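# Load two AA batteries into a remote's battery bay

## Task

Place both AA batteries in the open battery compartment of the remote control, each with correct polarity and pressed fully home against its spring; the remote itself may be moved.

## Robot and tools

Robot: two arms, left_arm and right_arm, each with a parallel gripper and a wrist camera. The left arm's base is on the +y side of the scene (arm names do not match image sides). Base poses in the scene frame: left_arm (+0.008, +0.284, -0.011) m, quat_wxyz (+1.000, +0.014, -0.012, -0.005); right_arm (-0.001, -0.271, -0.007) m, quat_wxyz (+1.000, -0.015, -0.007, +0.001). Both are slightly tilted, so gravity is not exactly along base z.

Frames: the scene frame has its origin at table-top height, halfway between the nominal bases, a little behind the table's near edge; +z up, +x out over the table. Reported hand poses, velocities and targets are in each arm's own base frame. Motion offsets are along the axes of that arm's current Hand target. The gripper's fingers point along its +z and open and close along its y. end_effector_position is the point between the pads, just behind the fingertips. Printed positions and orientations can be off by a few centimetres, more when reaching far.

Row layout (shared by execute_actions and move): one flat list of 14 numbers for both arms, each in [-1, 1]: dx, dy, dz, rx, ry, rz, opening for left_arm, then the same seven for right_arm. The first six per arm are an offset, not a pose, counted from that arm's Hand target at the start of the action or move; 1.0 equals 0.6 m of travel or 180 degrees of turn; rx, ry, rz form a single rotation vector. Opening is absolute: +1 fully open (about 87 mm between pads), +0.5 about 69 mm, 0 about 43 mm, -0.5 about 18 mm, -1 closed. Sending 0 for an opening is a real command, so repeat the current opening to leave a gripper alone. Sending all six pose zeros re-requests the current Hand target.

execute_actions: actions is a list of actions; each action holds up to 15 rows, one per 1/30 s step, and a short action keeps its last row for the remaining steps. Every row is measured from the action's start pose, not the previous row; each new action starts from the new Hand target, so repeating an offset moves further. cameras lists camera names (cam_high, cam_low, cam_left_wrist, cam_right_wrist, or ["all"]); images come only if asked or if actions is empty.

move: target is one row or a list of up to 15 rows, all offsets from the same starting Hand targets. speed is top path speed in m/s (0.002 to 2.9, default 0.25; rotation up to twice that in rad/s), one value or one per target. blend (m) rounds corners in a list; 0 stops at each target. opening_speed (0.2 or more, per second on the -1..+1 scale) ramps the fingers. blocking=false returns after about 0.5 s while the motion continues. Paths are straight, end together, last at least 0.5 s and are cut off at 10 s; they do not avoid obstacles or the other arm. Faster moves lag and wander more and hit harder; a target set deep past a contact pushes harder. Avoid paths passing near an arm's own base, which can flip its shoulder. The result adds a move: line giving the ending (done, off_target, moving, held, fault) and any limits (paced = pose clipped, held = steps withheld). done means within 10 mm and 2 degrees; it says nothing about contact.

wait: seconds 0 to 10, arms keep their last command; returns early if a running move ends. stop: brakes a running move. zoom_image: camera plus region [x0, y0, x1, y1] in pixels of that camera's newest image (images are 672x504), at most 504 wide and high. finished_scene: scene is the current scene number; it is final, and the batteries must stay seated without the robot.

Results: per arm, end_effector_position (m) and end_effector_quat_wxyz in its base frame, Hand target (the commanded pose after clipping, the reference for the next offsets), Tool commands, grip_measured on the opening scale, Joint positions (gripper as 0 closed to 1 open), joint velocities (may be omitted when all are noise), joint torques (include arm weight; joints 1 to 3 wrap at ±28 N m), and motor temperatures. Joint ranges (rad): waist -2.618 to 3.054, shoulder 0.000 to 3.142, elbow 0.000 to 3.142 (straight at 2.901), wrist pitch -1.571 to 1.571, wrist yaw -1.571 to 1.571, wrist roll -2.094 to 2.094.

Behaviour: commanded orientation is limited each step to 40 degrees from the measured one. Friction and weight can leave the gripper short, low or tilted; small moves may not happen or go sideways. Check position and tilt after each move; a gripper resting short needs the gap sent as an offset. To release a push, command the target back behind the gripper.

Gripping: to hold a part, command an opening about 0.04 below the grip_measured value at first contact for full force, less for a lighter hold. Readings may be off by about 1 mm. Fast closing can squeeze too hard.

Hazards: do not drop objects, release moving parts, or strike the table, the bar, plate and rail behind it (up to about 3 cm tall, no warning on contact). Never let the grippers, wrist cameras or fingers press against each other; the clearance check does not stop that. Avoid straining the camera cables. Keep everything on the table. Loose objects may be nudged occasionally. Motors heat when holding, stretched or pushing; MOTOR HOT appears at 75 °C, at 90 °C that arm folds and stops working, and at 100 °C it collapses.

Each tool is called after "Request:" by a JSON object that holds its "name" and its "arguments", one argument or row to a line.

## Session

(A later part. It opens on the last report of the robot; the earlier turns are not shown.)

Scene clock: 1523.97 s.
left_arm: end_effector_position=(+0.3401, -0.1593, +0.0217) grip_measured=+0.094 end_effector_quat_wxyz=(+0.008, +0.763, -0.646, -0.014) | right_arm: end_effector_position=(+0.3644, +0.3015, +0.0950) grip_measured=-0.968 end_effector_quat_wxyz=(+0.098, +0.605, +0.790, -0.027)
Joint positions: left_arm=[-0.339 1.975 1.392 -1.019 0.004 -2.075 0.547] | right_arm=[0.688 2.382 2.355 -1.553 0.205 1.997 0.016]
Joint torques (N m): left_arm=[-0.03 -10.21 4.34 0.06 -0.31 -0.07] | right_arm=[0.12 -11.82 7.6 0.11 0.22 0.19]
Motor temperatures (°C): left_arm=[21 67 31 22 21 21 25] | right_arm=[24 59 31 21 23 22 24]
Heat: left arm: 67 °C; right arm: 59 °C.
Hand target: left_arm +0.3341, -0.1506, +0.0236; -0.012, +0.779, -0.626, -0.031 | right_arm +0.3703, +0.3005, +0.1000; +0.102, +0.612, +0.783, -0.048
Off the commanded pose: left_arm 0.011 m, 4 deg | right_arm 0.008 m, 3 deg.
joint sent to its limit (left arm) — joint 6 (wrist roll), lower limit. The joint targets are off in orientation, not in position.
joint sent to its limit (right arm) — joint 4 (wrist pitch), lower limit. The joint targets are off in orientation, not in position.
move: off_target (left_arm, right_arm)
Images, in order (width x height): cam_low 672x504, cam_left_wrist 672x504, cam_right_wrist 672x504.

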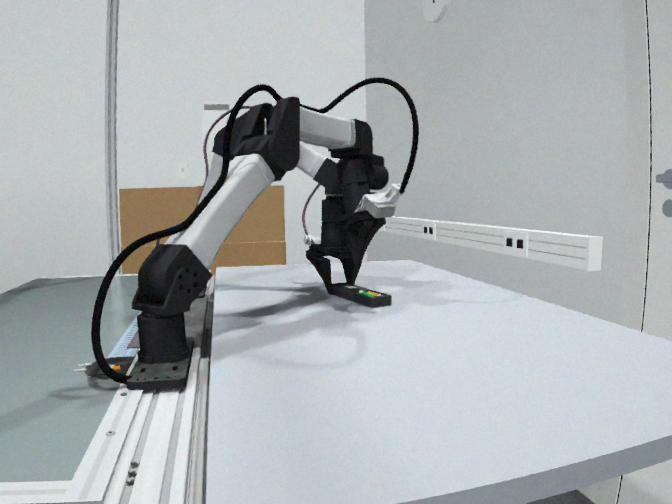

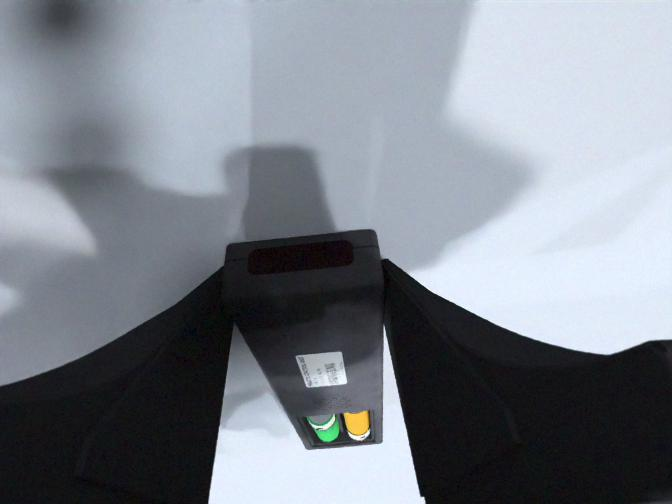

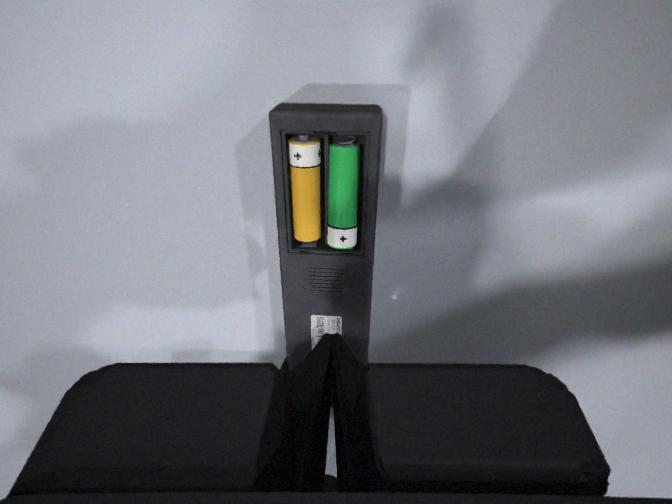

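Request:
{"name": "move", "arguments": {
  "target": [
    [0,0,0,0,0,0,-0.15,0.012,-0.004,0.07,0,0,0,-1],
    [0,0,0,0,0,0,-0.15,-0.03,-0.004,0.12,0,0,0,-1],
    [0,0,0,0,0,0,-0.15,-0.06,-0.004,0.2,0,0,0,-1]
  ],
  "speed": 0.08,
  "cameras": ["cam_right_wrist","cam_left_wrist"]
}}

Request:
{"name": "zoom_image", "arguments": {
  "camera": "cam_right_wrist",
  "region": [220, 180, 440, 400]
}}

Request:
{"name": "zoom_image", "arguments": {
  "camera": "cam_left_wrist",
  "region": [280, 390, 400, 460]
}}

Scene clock: 1531.07 s.
left_arm: end_effector_position=(+0.3401, -0.1593, +0.0217) grip_measured=+0.094 end_effector_quat_wxyz=(+0.008, +0.763, -0.646, -0.014) | right_arm: end_effector_position=(+0.3645, +0.3014, +0.0948) grip_measured=-0.968 end_effector_quat_wxyz=(+0.099, +0.605, +0.789, -0.027)
Joint positions: left_arm=[-0.339 1.975 1.392 -1.019 0.004 -2.075 0.547] | right_arm=[0.688 2.382 2.355 -1.552 0.205 1.997 0.016]
Joint torques (N m): left_arm=[-0.18 -10.06 4.29 -0.01 -0.3 -0.07] | right_arm=[0.46 -12.34 5.22 0.23 0.08 0.05]
Motor temperatures (°C): left_arm=[21 67 31 22 21 21 25] | right_arm=[24 58 31 21 23 22 24]
Heat: left arm: 67 °C; right arm: 58 °C.
Hand target: left_arm +0.3341, -0.1506, +0.0236; -0.012, +0.779, -0.626, -0.031 | right_arm +0.3645, +0.3014, +0.0948; +0.099, +0.605, +0.789, -0.027 (not the last commanded pose)
Off the commanded pose: left_arm 0.011 m, 4 deg | right_arm 0.122 m, 3 deg.
joint sent to its limit (left arm) — joint 6 (wrist roll), lower limit. The joint targets are off in orientation, not in position.
move: held (right_arm; a check stopped the path), off_target (left_arm); path passed 0 of 3 targets; limits=held
pose unreachable (right arm): on one or more control steps of this call, first in action 0 (counted from 0), this arm could not follow its commanded pose, so it was not sent that pose on those steps. It may still have moved: this result reports where it is.
cause: moving toward the commanded pose would bring a part of the arm too close to another arm (this arm's wrist (the part past joint 4) and the left arm's wrist (the part past joint 4), 8 mm apart when this arm was first held).
Images, in order (width x height): cam_left_wrist 672x504, cam_right_wrist 672x504.

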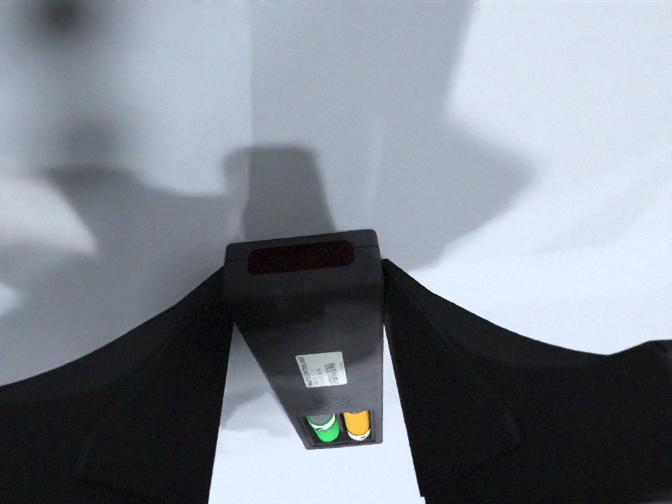

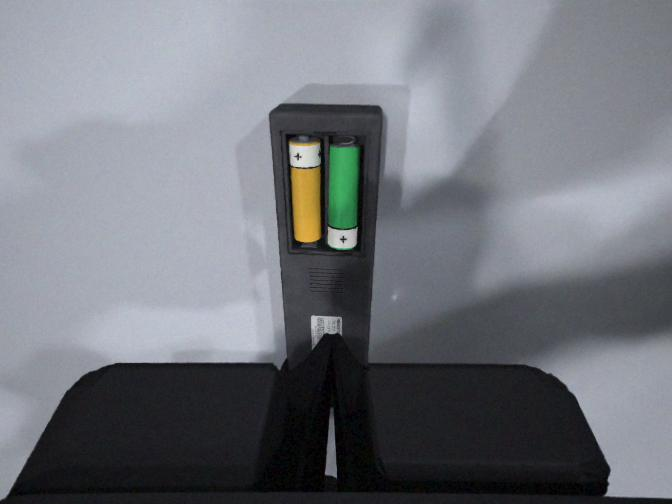

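Scaled by 2.291.

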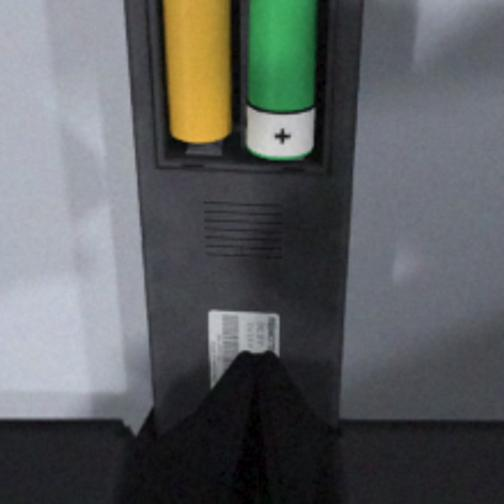

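Scaled by 4.200.

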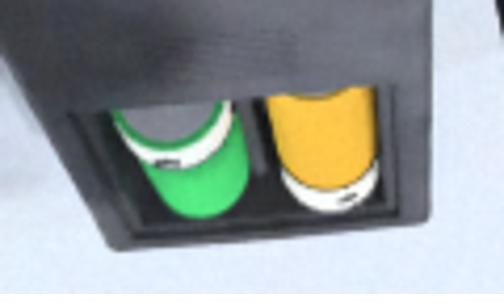

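Request:
{"name": "move", "arguments": {
  "target": [0,0,0,0,0,0,-0.15,-0.035,-0.001,0.01,0,0.08,0.0,-1],
  "speed": 0.15
}}

Request:
{"name": "move", "arguments": {
  "target": [0,0,0,0,0,0,-0.15,0,0,0.06,0,0,0,-1],
  "speed": 0.1,
  "cameras": ["cam_right_wrist"]
}}

Request:
{"name": "zoom_image", "arguments": {
  "camera": "cam_right_wrist",
  "region": [220, 180, 440, 400]
}}

Scene clock: 1537.07 s.
left_arm: end_effector_position=(+0.3403, -0.1583, +0.0215) grip_measured=+0.093 end_effector_quat_wxyz=(+0.005, +0.763, -0.646, -0.015) | right_arm: end_effector_position=(+0.3667, +0.2801, +0.0726) grip_measured=-0.968 end_effector_quat_wxyz=(-0.004, +0.604, +0.797, +0.022)
Joint positions: left_arm=[-0.339 1.975 1.392 -1.02 -0.001 -2.075 0.547] | right_arm=[0.557 2.252 2.019 -1.301 -0.024 1.854 0.016]
Joint torques (N m): left_arm=[0.25 -10.26 4.23 -0.01 -0.35 -0.1] | right_arm=[-0.16 -16.17 4.81 0.46 -0.2 -0.02]
Motor temperatures (°C): left_arm=[21 67 31 22 21 21 25] | right_arm=[24 59 31 21 23 22 24]
Heat: left arm: 67 °C; right arm: 59 °C.
Hand target: left_arm +0.3340, -0.1505, +0.0236; -0.012, +0.779, -0.626, -0.031 | right_arm +0.3698, +0.2803, +0.0928; -0.001, +0.604, +0.796, +0.048
Off the commanded pose: left_arm 0.010 m, 4 deg | right_arm 0.021 m, 3 deg.
joint sent to its limit (left arm) — joint 6 (wrist roll), lower limit. The joint targets are off in orientation, not in position.
move: off_target (left_arm, right_arm); limits=held
pose unreachable (left arm): on one or more control steps of this call, first in action 0 (counted from 0), this arm could not follow its commanded pose, so it was not sent that pose on those steps. It may still have moved: this result reports where it is.
cause: moving toward the commanded pose would bring a part of the arm too close to another arm (this arm's wrist (the part past joint 4) and the right arm's wrist (the part past joint 4), 1 mm apart when this arm was first held).

Scene clock: 1538.20 s.
left_arm: end_effector_position=(+0.3403, -0.1583, +0.0215) grip_measured=+0.093 end_effector_quat_wxyz=(+0.005, +0.763, -0.646, -0.015) | right_arm: end_effector_position=(+0.3696, +0.2820, +0.0460) grip_measured=-0.968 end_effector_quat_wxyz=(-0.001, +0.603, +0.797, +0.032)
Joint positions: left_arm=[-0.339 1.975 1.392 -1.02 -0.001 -2.075 0.547] | right_arm=[0.557 2.25 1.908 -1.171 -0.024 1.853 0.016]
Joint torques (N m): left_arm=[-0.03 -9.96 4.19 0.02 -0.23 -0.15] | right_arm=[0.06 -14.28 4.81 0.51 -0.2 0.03]
Motor temperatures (°C): left_arm=[21 67 31 22 21 21 25] | right_arm=[24 59 31 21 23 22 24]
Heat: left arm: 67 °C; right arm: 59 °C.
Hand target: left_arm +0.3340, -0.1505, +0.0236; -0.012, +0.779, -0.626, -0.031 | right_arm +0.3719, +0.2832, +0.0570; -0.001, +0.604, +0.796, +0.048
Off the commanded pose: left_arm 0.010 m, 4 deg | right_arm 0.011 m, 2 deg.
joint sent to its limit (left arm) — joint 6 (wrist roll), lower limit. The joint targets are off in orientation, not in position.
move: off_target (left_arm, right_arm)
Images, in order (width x height): cam_right_wrist 672x504.

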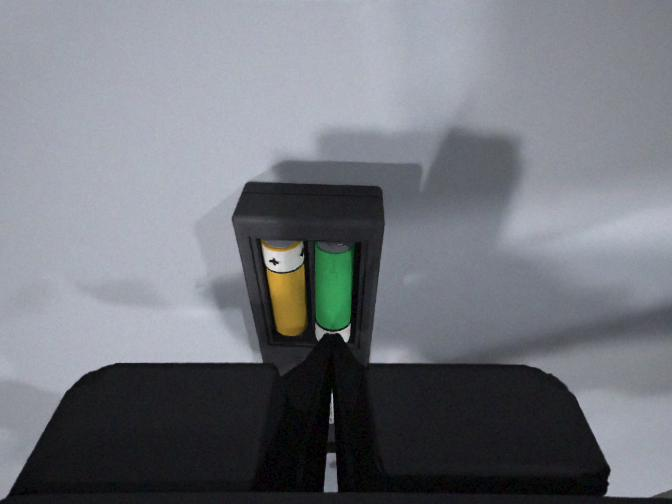

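Scaled by 2.291.

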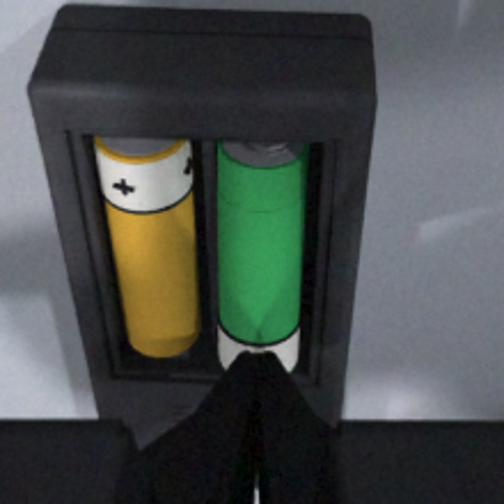

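Request:
{"name": "move", "arguments": {
  "target": [0,0,0,0,0,0,-0.15,-0.016,0.004,0.2,0,0,0,-1],
  "speed": 0.1,
  "cameras": ["cam_right_wrist"]
}}

Request:
{"name": "move", "arguments": {
  "target": [0,0,0,0,0,0,-0.15,-0.02,0,-0.24,0,0,0,-1],
  "speed": 0.15,
  "cameras": ["cam_right_wrist","cam_left_wrist"]
}}

Request:
{"name": "zoom_image", "arguments": {
  "camera": "cam_left_wrist",
  "region": [280, 390, 400, 460]
}}

Request:
{"name": "zoom_image", "arguments": {
  "camera": "cam_right_wrist",
  "region": [220, 150, 440, 370]
}}

Scene clock: 1547.00 s.
left_arm: end_effector_position=(+0.3403, -0.1583, +0.0215) grip_measured=+0.093 end_effector_quat_wxyz=(+0.005, +0.763, -0.646, -0.015) | right_arm: end_effector_position=(+0.3659, +0.2822, +0.0317) grip_measured=-0.968 end_effector_quat_wxyz=(-0.036, +0.594, +0.799, +0.087)
Joint positions: left_arm=[-0.339 1.975 1.392 -1.02 -0.001 -2.075 0.547] | right_arm=[0.518 2.181 1.704 -0.963 -0.136 1.805 0.016]
Joint torques (N m): left_arm=[-0.08 -10.3 4.08 -0.01 -0.21 -0.11] | right_arm=[1.84 2.56 -0.35 2.48 0.96 0.32]
Motor temperatures (°C): left_arm=[21 67 31 22 21 21 25] | right_arm=[24 61 31 21 23 22 24]
Heat: left arm: 67 °C; right arm: 61 °C.
Hand target: left_arm +0.3340, -0.1505, +0.0236; -0.012, +0.779, -0.626, -0.031 | right_arm +0.3836, +0.2839, -0.0628; -0.001, +0.604, +0.796, +0.048
Off the commanded pose: left_arm 0.010 m, 4 deg | right_arm 0.096 m, 6 deg.
joint sent to its limit (left arm) — joint 6 (wrist roll), lower limit. The joint targets are off in orientation, not in position.
move: off_target (left_arm, right_arm)
Images, in order (width x height): cam_right_wrist 672x504.

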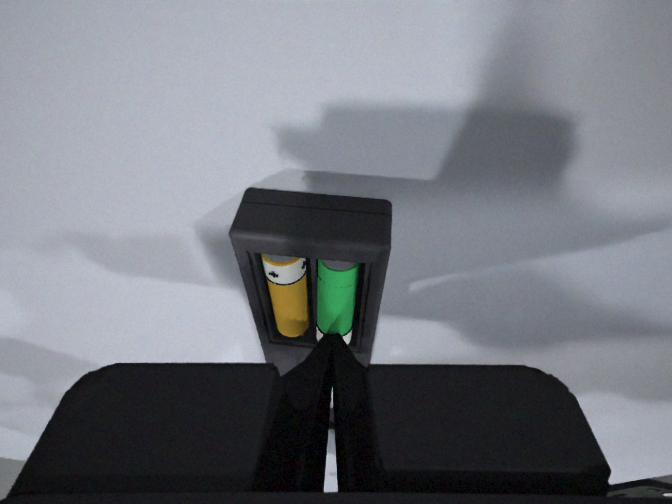

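Scene clock: 1548.70 s.
left_arm: end_effector_position=(+0.3403, -0.1583, +0.0215) grip_measured=+0.093 end_effector_quat_wxyz=(+0.005, +0.763, -0.646, -0.015) | right_arm: end_effector_position=(+0.3704, +0.2646, +0.0719) grip_measured=-0.968 end_effector_quat_wxyz=(-0.009, +0.600, +0.799, +0.041)
Joint positions: left_arm=[-0.339 1.975 1.392 -1.02 -0.001 -2.075 0.547] | right_arm=[0.512 2.195 1.916 -1.224 -0.049 1.803 0.016]
Joint torques (N m): left_arm=[0.08 -10.35 3.95 0.04 -0.27 -0.05] | right_arm=[-0.53 -11.55 7.84 0.31 0.02 0.02]
Motor temperatures (°C): left_arm=[21 67 31 22 21 21 25] | right_arm=[24 61 31 21 23 22 24]
Heat: left arm: 67 °C; right arm: 61 °C.
Hand target: left_arm +0.3340, -0.1505, +0.0236; -0.012, +0.779, -0.626, -0.031 | right_arm +0.3787, +0.2611, +0.0799; -0.001, +0.604, +0.796, +0.049
Off the commanded pose: left_arm 0.010 m, 4 deg | right_arm 0.012 m, 1 deg.
joint sent to its limit (left arm) — joint 6 (wrist roll), lower limit. The joint targets are off in orientation, not in position.
move: off_target (left_arm, right_arm)
Images, in order (width x height): cam_left_wrist 672x504, cam_right_wrist 672x504.

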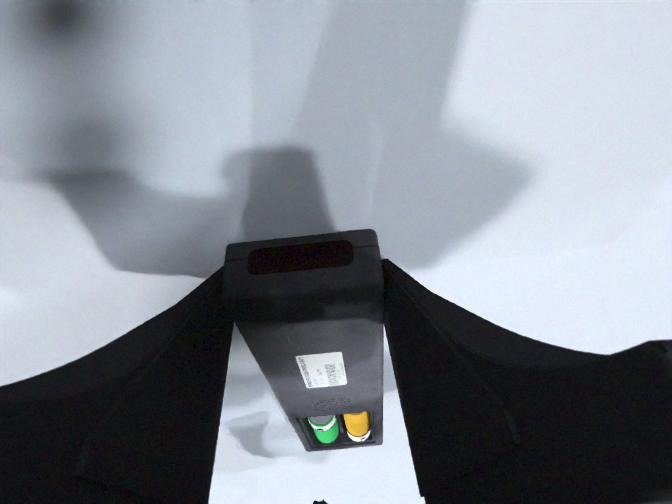

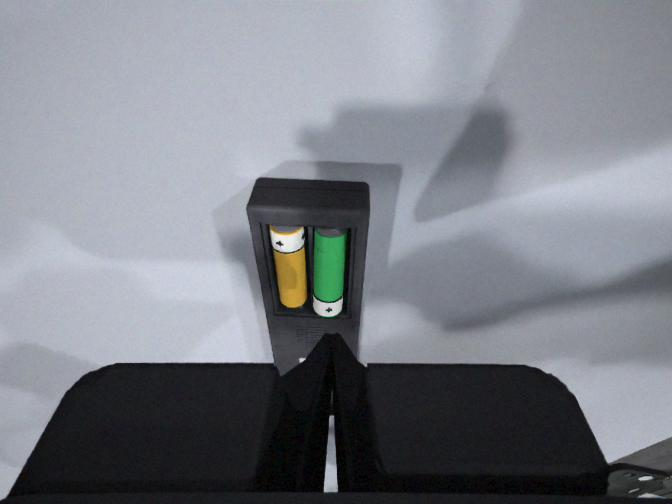

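Scaled by 4.200.

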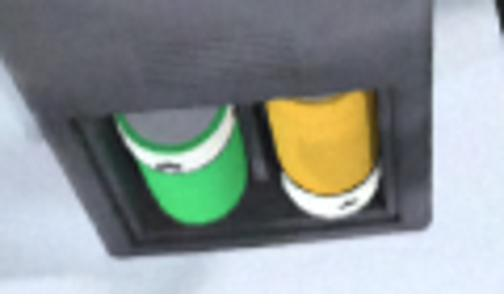

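Scaled by 2.291.

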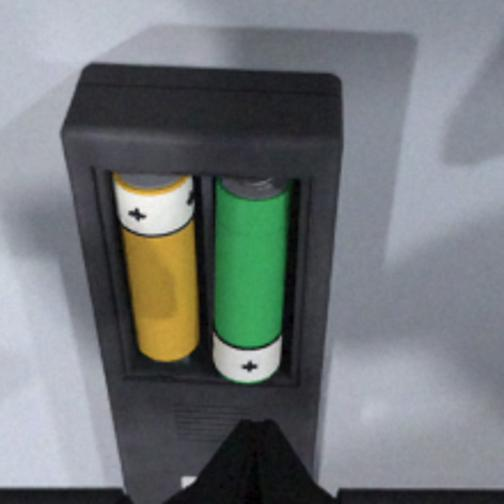

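Request:
{"name": "move", "arguments": {
  "target": [
    [0,0,0,0,0,0,-0.15,0.072,-0.002,0,0,-0.03,0,-1],
    [0,0,0,0,0,0,-0.15,0.072,-0.002,0.06,0,-0.03,0,-1],
    [0,0,0,0,0,0,-0.15,-0.05,-0.002,0.06,0,-0.03,0,-1]
  ],
  "speed": 0.1,
  "cameras": ["cam_right_wrist","cam_left_wrist"]
}}

Request:
{"name": "zoom_image", "arguments": {
  "camera": "cam_left_wrist",
  "region": [280, 390, 400, 460]
}}

Request:
{"name": "zoom_image", "arguments": {
  "camera": "cam_right_wrist",
  "region": [220, 190, 440, 410]
}}

Scene clock: 1556.53 s.
left_arm: end_effector_position=(+0.3470, -0.1712, +0.0235) grip_measured=+0.090 end_effector_quat_wxyz=(+0.012, +0.759, -0.650, +0.011) | right_arm: end_effector_position=(+0.3704, +0.2777, +0.0418) grip_measured=-0.968 end_effector_quat_wxyz=(-0.017, +0.584, +0.810, +0.049)
Joint positions: left_arm=[-0.35 1.975 1.392 -0.976 0.03 -2.075 0.545] | right_arm=[0.529 2.234 1.855 -1.115 -0.07 1.782 0.016]
Joint torques (N m): left_arm=[0.64 -10.28 4.48 -0.42 -0.62 -0.13] | right_arm=[-3.64 -14.04 3.9 0.18 1.24 -0.01]
Motor temperatures (°C): left_arm=[21 67 31 22 21 21 25] | right_arm=[24 61 31 21 23 22 24]
Heat: left arm: 67 °C; right arm: 61 °C.
Hand target: left_arm +0.3340, -0.1505, +0.0236; -0.012, +0.779, -0.626, -0.031 | right_arm +0.3876, +0.2348, +0.0419; +0.037, +0.605, +0.795, +0.020
Off the commanded pose: left_arm 0.024 m, 7 deg | right_arm 0.046 m, 8 deg.
joint sent to its limit (left arm) — joint 6 (wrist roll), lower limit. The joint targets are off in orientation, not in position.
move: off_target (left_arm, right_arm)
Images, in order (width x height): cam_left_wrist 672x504, cam_right_wrist 672x504.

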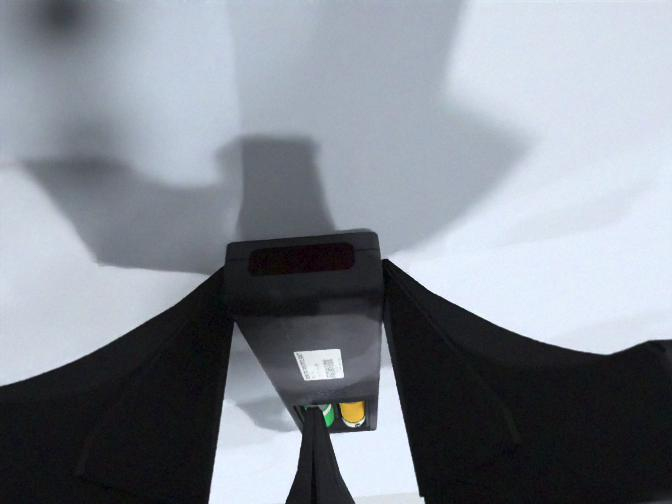

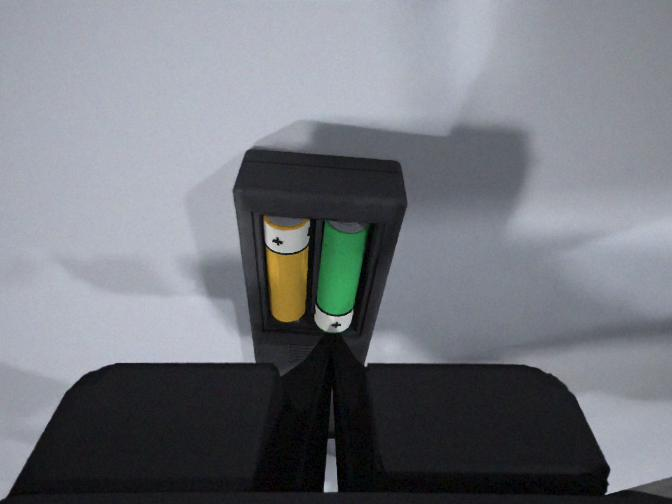

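Scaled by 4.200.

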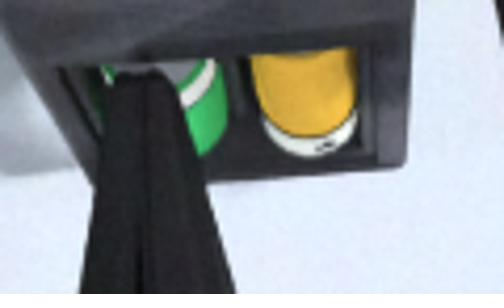

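Scaled by 2.291.

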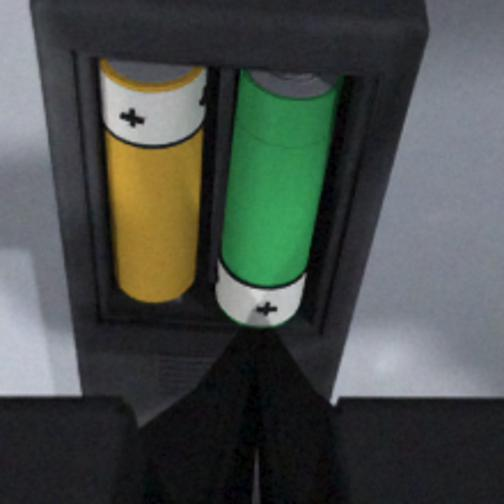

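Request:
{"name": "move", "arguments": {
  "target": [0,0,0,0,0,0,-0.15,-0.06,0,0.1,0,-0.08,0,-1],
  "speed": 0.15,
  "cameras": ["cam_right_wrist"]
}}

Request:
{"name": "zoom_image", "arguments": {
  "camera": "cam_right_wrist",
  "region": [220, 190, 440, 410]
}}

Scene clock: 1560.87 s.
left_arm: end_effector_position=(+0.3446, -0.1693, +0.0229) grip_measured=+0.086 end_effector_quat_wxyz=(+0.012, +0.760, -0.650, +0.005) | right_arm: end_effector_position=(+0.3842, +0.2494, +0.0299) grip_measured=-0.969 end_effector_quat_wxyz=(+0.056, +0.590, +0.805, +0.021)
Joint positions: left_arm=[-0.35 1.975 1.391 -0.986 0.026 -2.075 0.543] | right_arm=[0.52 2.216 1.802 -1.071 0.086 1.781 0.016]
Joint torques (N m): left_arm=[0.73 -10.35 4.14 -0.31 -0.57 -0.09] | right_arm=[-2.07 -5.78 1.62 0.77 2.26 0.14]
Motor temperatures (°C): left_arm=[21 67 31 22 21 21 25] | right_arm=[24 62 31 21 23 22 24]
Heat: left arm: 67 °C; right arm: 62 °C.
Hand target: left_arm +0.3340, -0.1505, +0.0235; -0.012, +0.779, -0.626, -0.032 | right_arm +0.4021, +0.1992, -0.0166; +0.136, +0.603, +0.784, -0.056
Off the commanded pose: left_arm 0.022 m, 6 deg | right_arm 0.071 m, 13 deg.
joint sent to its limit (left arm) — joint 6 (wrist roll), lower limit. The joint targets are off in orientation, not in position.
move: off_target (left_arm, right_arm)
Images, in order (width x height): cam_right_wrist 672x504.

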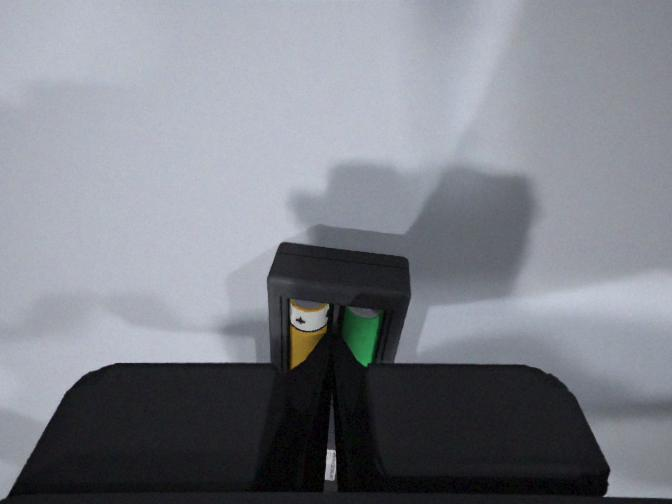

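Scaled by 2.291.

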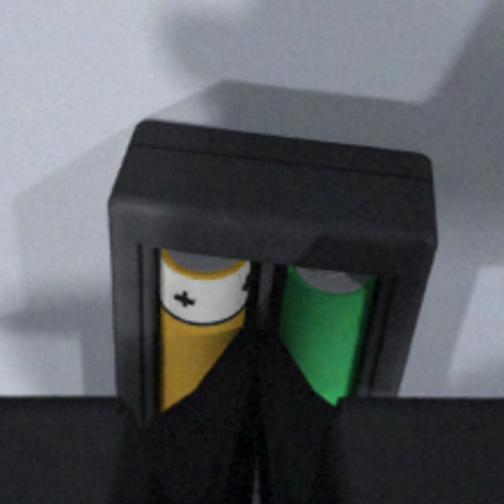

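Slipped onto the divider, likely sliding over. Lift and look.

Request:
{"name": "move", "arguments": {
  "target": [
    [0,0,0,0,0,0,-0.15,0.07,-0.01,-0.06,0,0.06,0,-1],
    [0,0,0,0,0,0,-0.15,0.07,-0.01,-0.19,0,0.11,0,-1]
  ],
  "speed": 0.15,
  "cameras": ["cam_right_wrist","cam_left_wrist"]
}}

Request:
{"name": "zoom_image", "arguments": {
  "camera": "cam_right_wrist",
  "region": [220, 150, 440, 370]
}}

Request:
{"name": "zoom_image", "arguments": {
  "camera": "cam_left_wrist",
  "region": [280, 380, 400, 460]
}}

Scene clock: 1567.43 s.
left_arm: end_effector_position=(+0.3405, -0.1658, +0.0222) grip_measured=+0.082 end_effector_quat_wxyz=(+0.011, +0.760, -0.650, -0.006) | right_arm: end_effector_position=(+0.3624, +0.2623, +0.0535) grip_measured=-0.969 end_effector_quat_wxyz=(-0.007, +0.602, +0.799, +0.018)
Joint positions: left_arm=[-0.349 1.975 1.391 -1.007 0.017 -2.075 0.541] | right_arm=[0.526 2.208 1.872 -1.208 -0.027 1.817 0.016]
Joint torques (N m): left_arm=[0.92 -9.96 4.48 -0.09 -0.45 -0.15] | right_arm=[-0.1 -15.36 7.82 0.22 -0.22 0.07]
Motor temperatures (°C): left_arm=[22 67 31 22 21 21 25] | right_arm=[24 60 31 21 24 22 24]
Heat: left arm: 67 °C; right arm: 60 °C.
Hand target: left_arm +0.3340, -0.1506, +0.0235; -0.012, +0.779, -0.626, -0.031 | right_arm +0.3699, +0.2655, +0.0803; -0.001, +0.604, +0.796, +0.048
Off the commanded pose: left_arm 0.017 m, 5 deg | right_arm 0.028 m, 4 deg.
joint sent to its limit (left arm) — joint 6 (wrist roll), lower limit. The joint targets are off in orientation, not in position.
move: off_target (left_arm, right_arm)
Images, in order (width x height): cam_left_wrist 672x504, cam_right_wrist 672x504.

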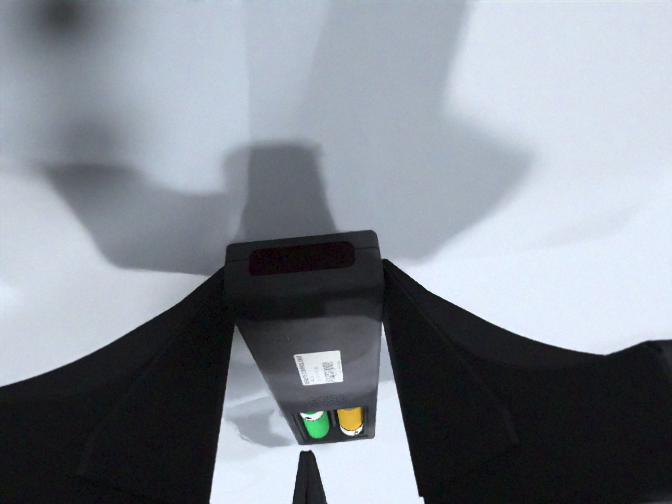

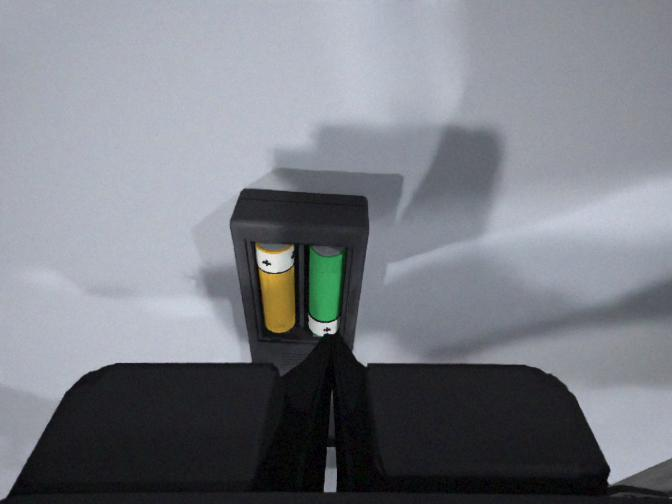

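Scaled by 2.291.

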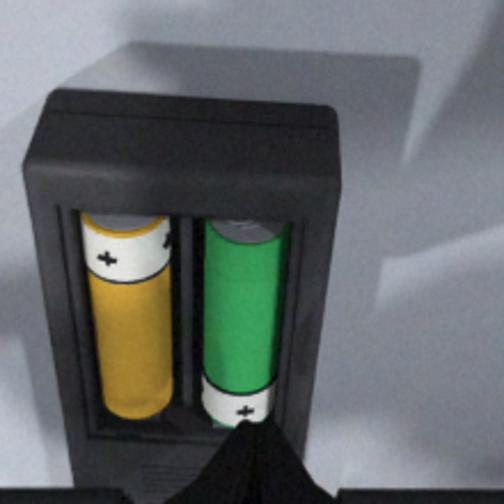

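Scaled by 4.200.

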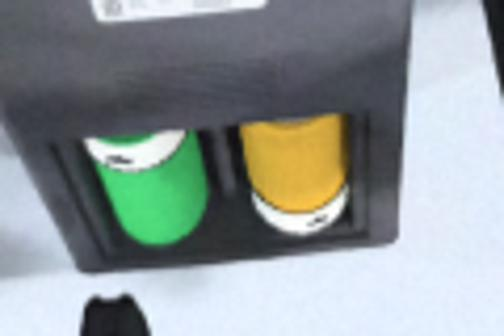

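Request:
{"name": "move", "arguments": {
  "target": [
    [0,0,0,0,0,0,-0.15,-0.004,0.006,0.08,0,0,0,-1],
    [0,0,0,0,0,0,-0.15,-0.01,0.006,0.17,0,0,0,-1]
  ],
  "speed": 0.1
}}

Request:
{"name": "move", "arguments": {
  "target": [
    [0,0,0,0,0,0,-0.15,0,0,-0.18,0,0,0,-1],
    [0,0,0,0,0,0,-0.15,-0.25,0,-0.18,0,0.1,0,-1]
  ],
  "cameras": ["cam_right_wrist","cam_left_wrist","cam_low"]
}}

Request:
{"name": "zoom_image", "arguments": {
  "camera": "cam_right_wrist",
  "region": [220, 150, 440, 370]
}}

Request:
{"name": "zoom_image", "arguments": {
  "camera": "cam_left_wrist",
  "region": [280, 380, 400, 460]
}}

Request:
{"name": "zoom_image", "arguments": {
  "camera": "cam_low",
  "region": [310, 260, 410, 320]
}}

Scene clock: 1574.63 s.
left_arm: end_effector_position=(+0.3430, -0.1616, +0.0218) grip_measured=+0.080 end_effector_quat_wxyz=(+0.006, +0.762, -0.647, -0.007) | right_arm: end_effector_position=(+0.3780, +0.2773, +0.0300) grip_measured=-0.969 end_effector_quat_wxyz=(-0.015, +0.599, +0.796, +0.085)
Joint positions: left_arm=[-0.341 1.975 1.391 -1.004 0.006 -2.075 0.54] | right_arm=[0.511 2.196 1.729 -0.959 -0.095 1.807 0.016]
Joint torques (N m): left_arm=[0.2 -10.36 4.42 -0.14 -0.32 -0.11] | right_arm=[0.53 -4 1.73 1.34 0.53 0.08]
Motor temperatures (°C): left_arm=[22 67 31 22 21 21 25] | right_arm=[24 60 31 21 24 22 24]
Heat: left arm: 67 °C; right arm: 60 °C.
Hand target: left_arm +0.3340, -0.1506, +0.0235; -0.012, +0.779, -0.626, -0.031 | right_arm +0.3808, +0.2687, -0.0213; -0.001, +0.604, +0.795, +0.048
Off the commanded pose: left_arm 0.014 m, 5 deg | right_arm 0.052 m, 5 deg.
joint sent to its limit (left arm) — joint 6 (wrist roll), lower limit. The joint targets are off in orientation, not in position.
move: off_target (left_arm, right_arm)

Scene clock: 1577.30 s.
left_arm: end_effector_position=(+0.3425, -0.1607, +0.0218) grip_measured=+0.080 end_effector_quat_wxyz=(+0.004, +0.762, -0.647, -0.009) | right_arm: end_effector_position=(+0.4107, +0.1132, +0.0713) grip_measured=-0.969 end_effector_quat_wxyz=(-0.125, +0.594, +0.784, +0.131)
Joint positions: left_arm=[-0.341 1.974 1.391 -1.007 0.002 -2.075 0.54] | right_arm=[0.032 2.224 1.87 -1.247 -0.363 1.322 0.016]
Joint torques (N m): left_arm=[0.35 -10.1 4.25 -0.04 -0.3 -0.12] | right_arm=[0.49 -10.8 7.82 0.13 -0.47 -0.01]
Motor temperatures (°C): left_arm=[22 67 31 22 21 21 25] | right_arm=[24 60 31 21 24 22 24]
Heat: left arm: 67 °C; right arm: 60 °C.
Hand target: left_arm +0.3340, -0.1506, +0.0235; -0.012, +0.779, -0.626, -0.031 | right_arm +0.4152, +0.1162, +0.0773; -0.125, +0.589, +0.786, +0.142
Off the commanded pose: left_arm 0.013 m, 4 deg | right_arm 0.008 m, 1 deg.
joint sent to its limit (left arm) — joint 6 (wrist roll), lower limit. The joint targets are off in orientation, not in position.
move: off_target (left_arm)
Images, in order (width x height): cam_low 672x504, cam_left_wrist 672x504, cam_right_wrist 672x504.

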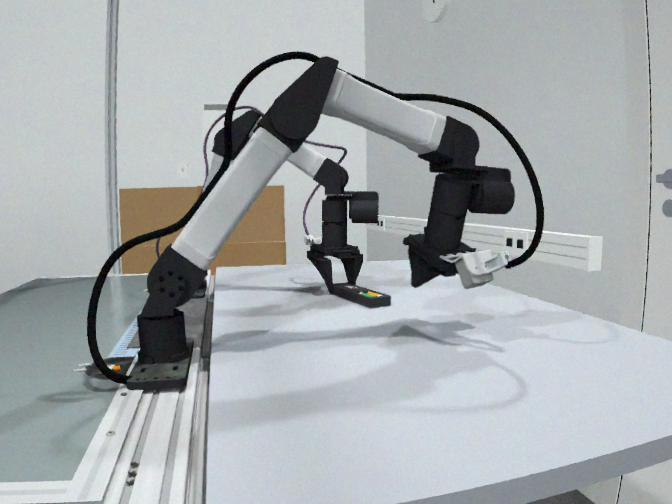

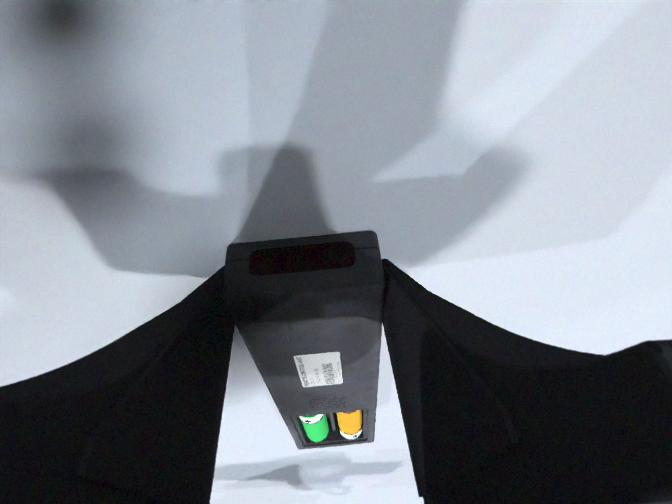

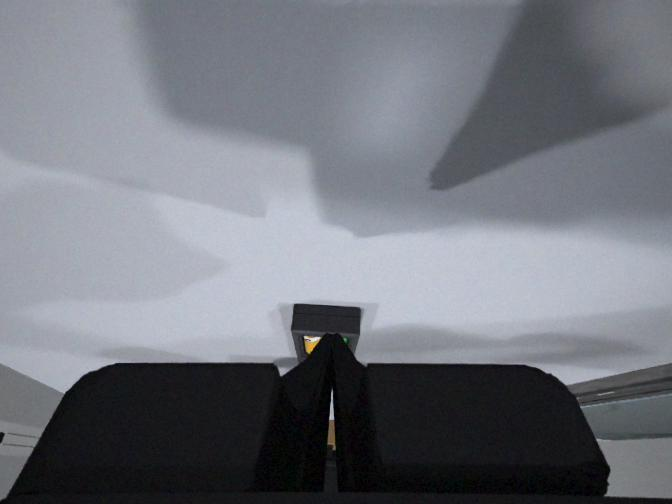

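Scaled by 2.291.

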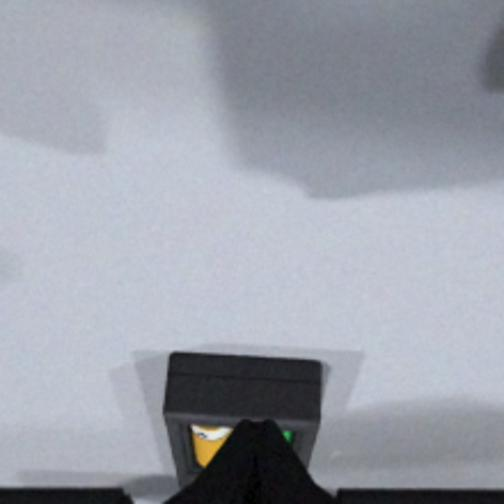

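Scaled by 4.200.

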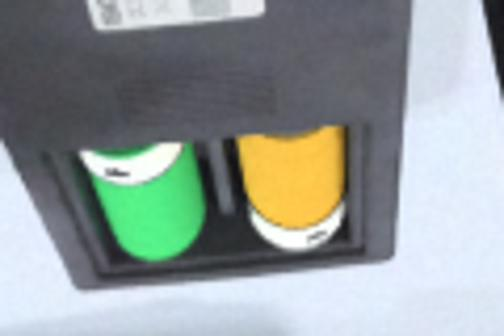

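Scaled by 5.040.

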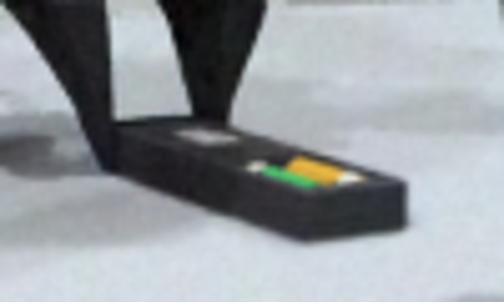

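Seated. Release left, retreat.

Request:
{"name": "move", "arguments": {
  "target": [
    [0,0,0,0,0,0,0.5,0,0,0,0,0,0,-1],
    [0,0,-0.15,0,0,0,0.5,0,0,0,0,0,0,-1]
  ],
  "speed": 0.12,
  "opening_speed": 0.5,
  "cameras": ["cam_low"]
}}

Request:
{"name": "zoom_image", "arguments": {
  "camera": "cam_low",
  "region": [310, 260, 410, 320]
}}

Request:
{"name": "finished_scene", "arguments": {
  "scene": 2
}}

Scene clock: 1583.00 s.
left_arm: end_effector_position=(+0.3323, -0.1571, +0.0982) grip_measured=+0.500 end_effector_quat_wxyz=(+0.017, +0.762, -0.647, -0.042) | right_arm: end_effector_position=(+0.4106, +0.1133, +0.0713) grip_measured=-0.969 end_effector_quat_wxyz=(-0.125, +0.594, +0.784, +0.131)
Joint positions: left_arm=[-0.341 1.943 1.66 -1.377 0.002 -2.075 0.75] | right_arm=[0.032 2.224 1.87 -1.248 -0.363 1.322 0.016]
Joint torques (N m): left_arm=[-0.59 -11.04 7.9 -0.03 -0.26 -0.16] | right_arm=[0.49 -10.78 7.83 0.14 -0.47 -0.02]
Motor temperatures (°C): left_arm=[22 67 31 22 21 21 25] | right_arm=[24 60 31 21 23 22 24]
Heat: left arm: 67 °C; right arm: 60 °C.
Hand target: left_arm +0.3370, -0.1558, +0.1133; -0.012, +0.779, -0.626, -0.031 | right_arm +0.4153, +0.1162, +0.0773; -0.125, +0.589, +0.786, +0.142
Off the commanded pose: left_arm 0.016 m, 5 deg | right_arm 0.008 m, 1 deg.
joint sent to its limit (left arm) — joint 6 (wrist roll), lower limit. The joint targets are off in orientation, not in position.
move: off_target (left_arm)
Images, in order (width x height): cam_low 672x504.

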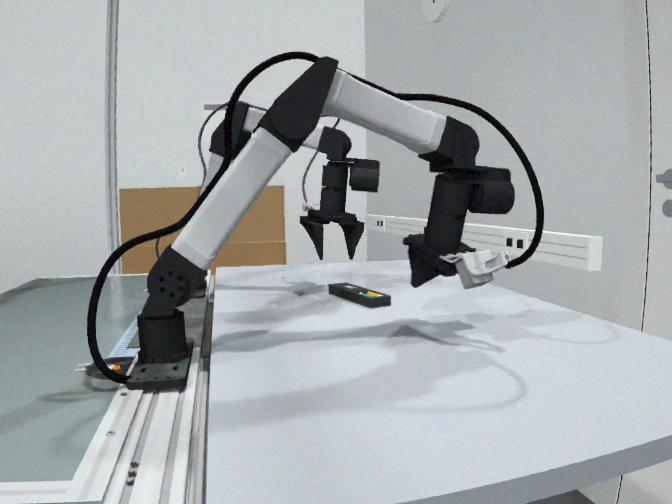

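Scaled by 5.040.

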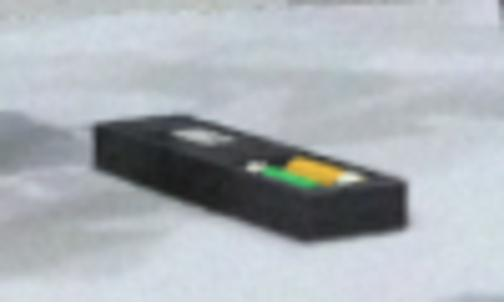

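The scene is finished: the task was done.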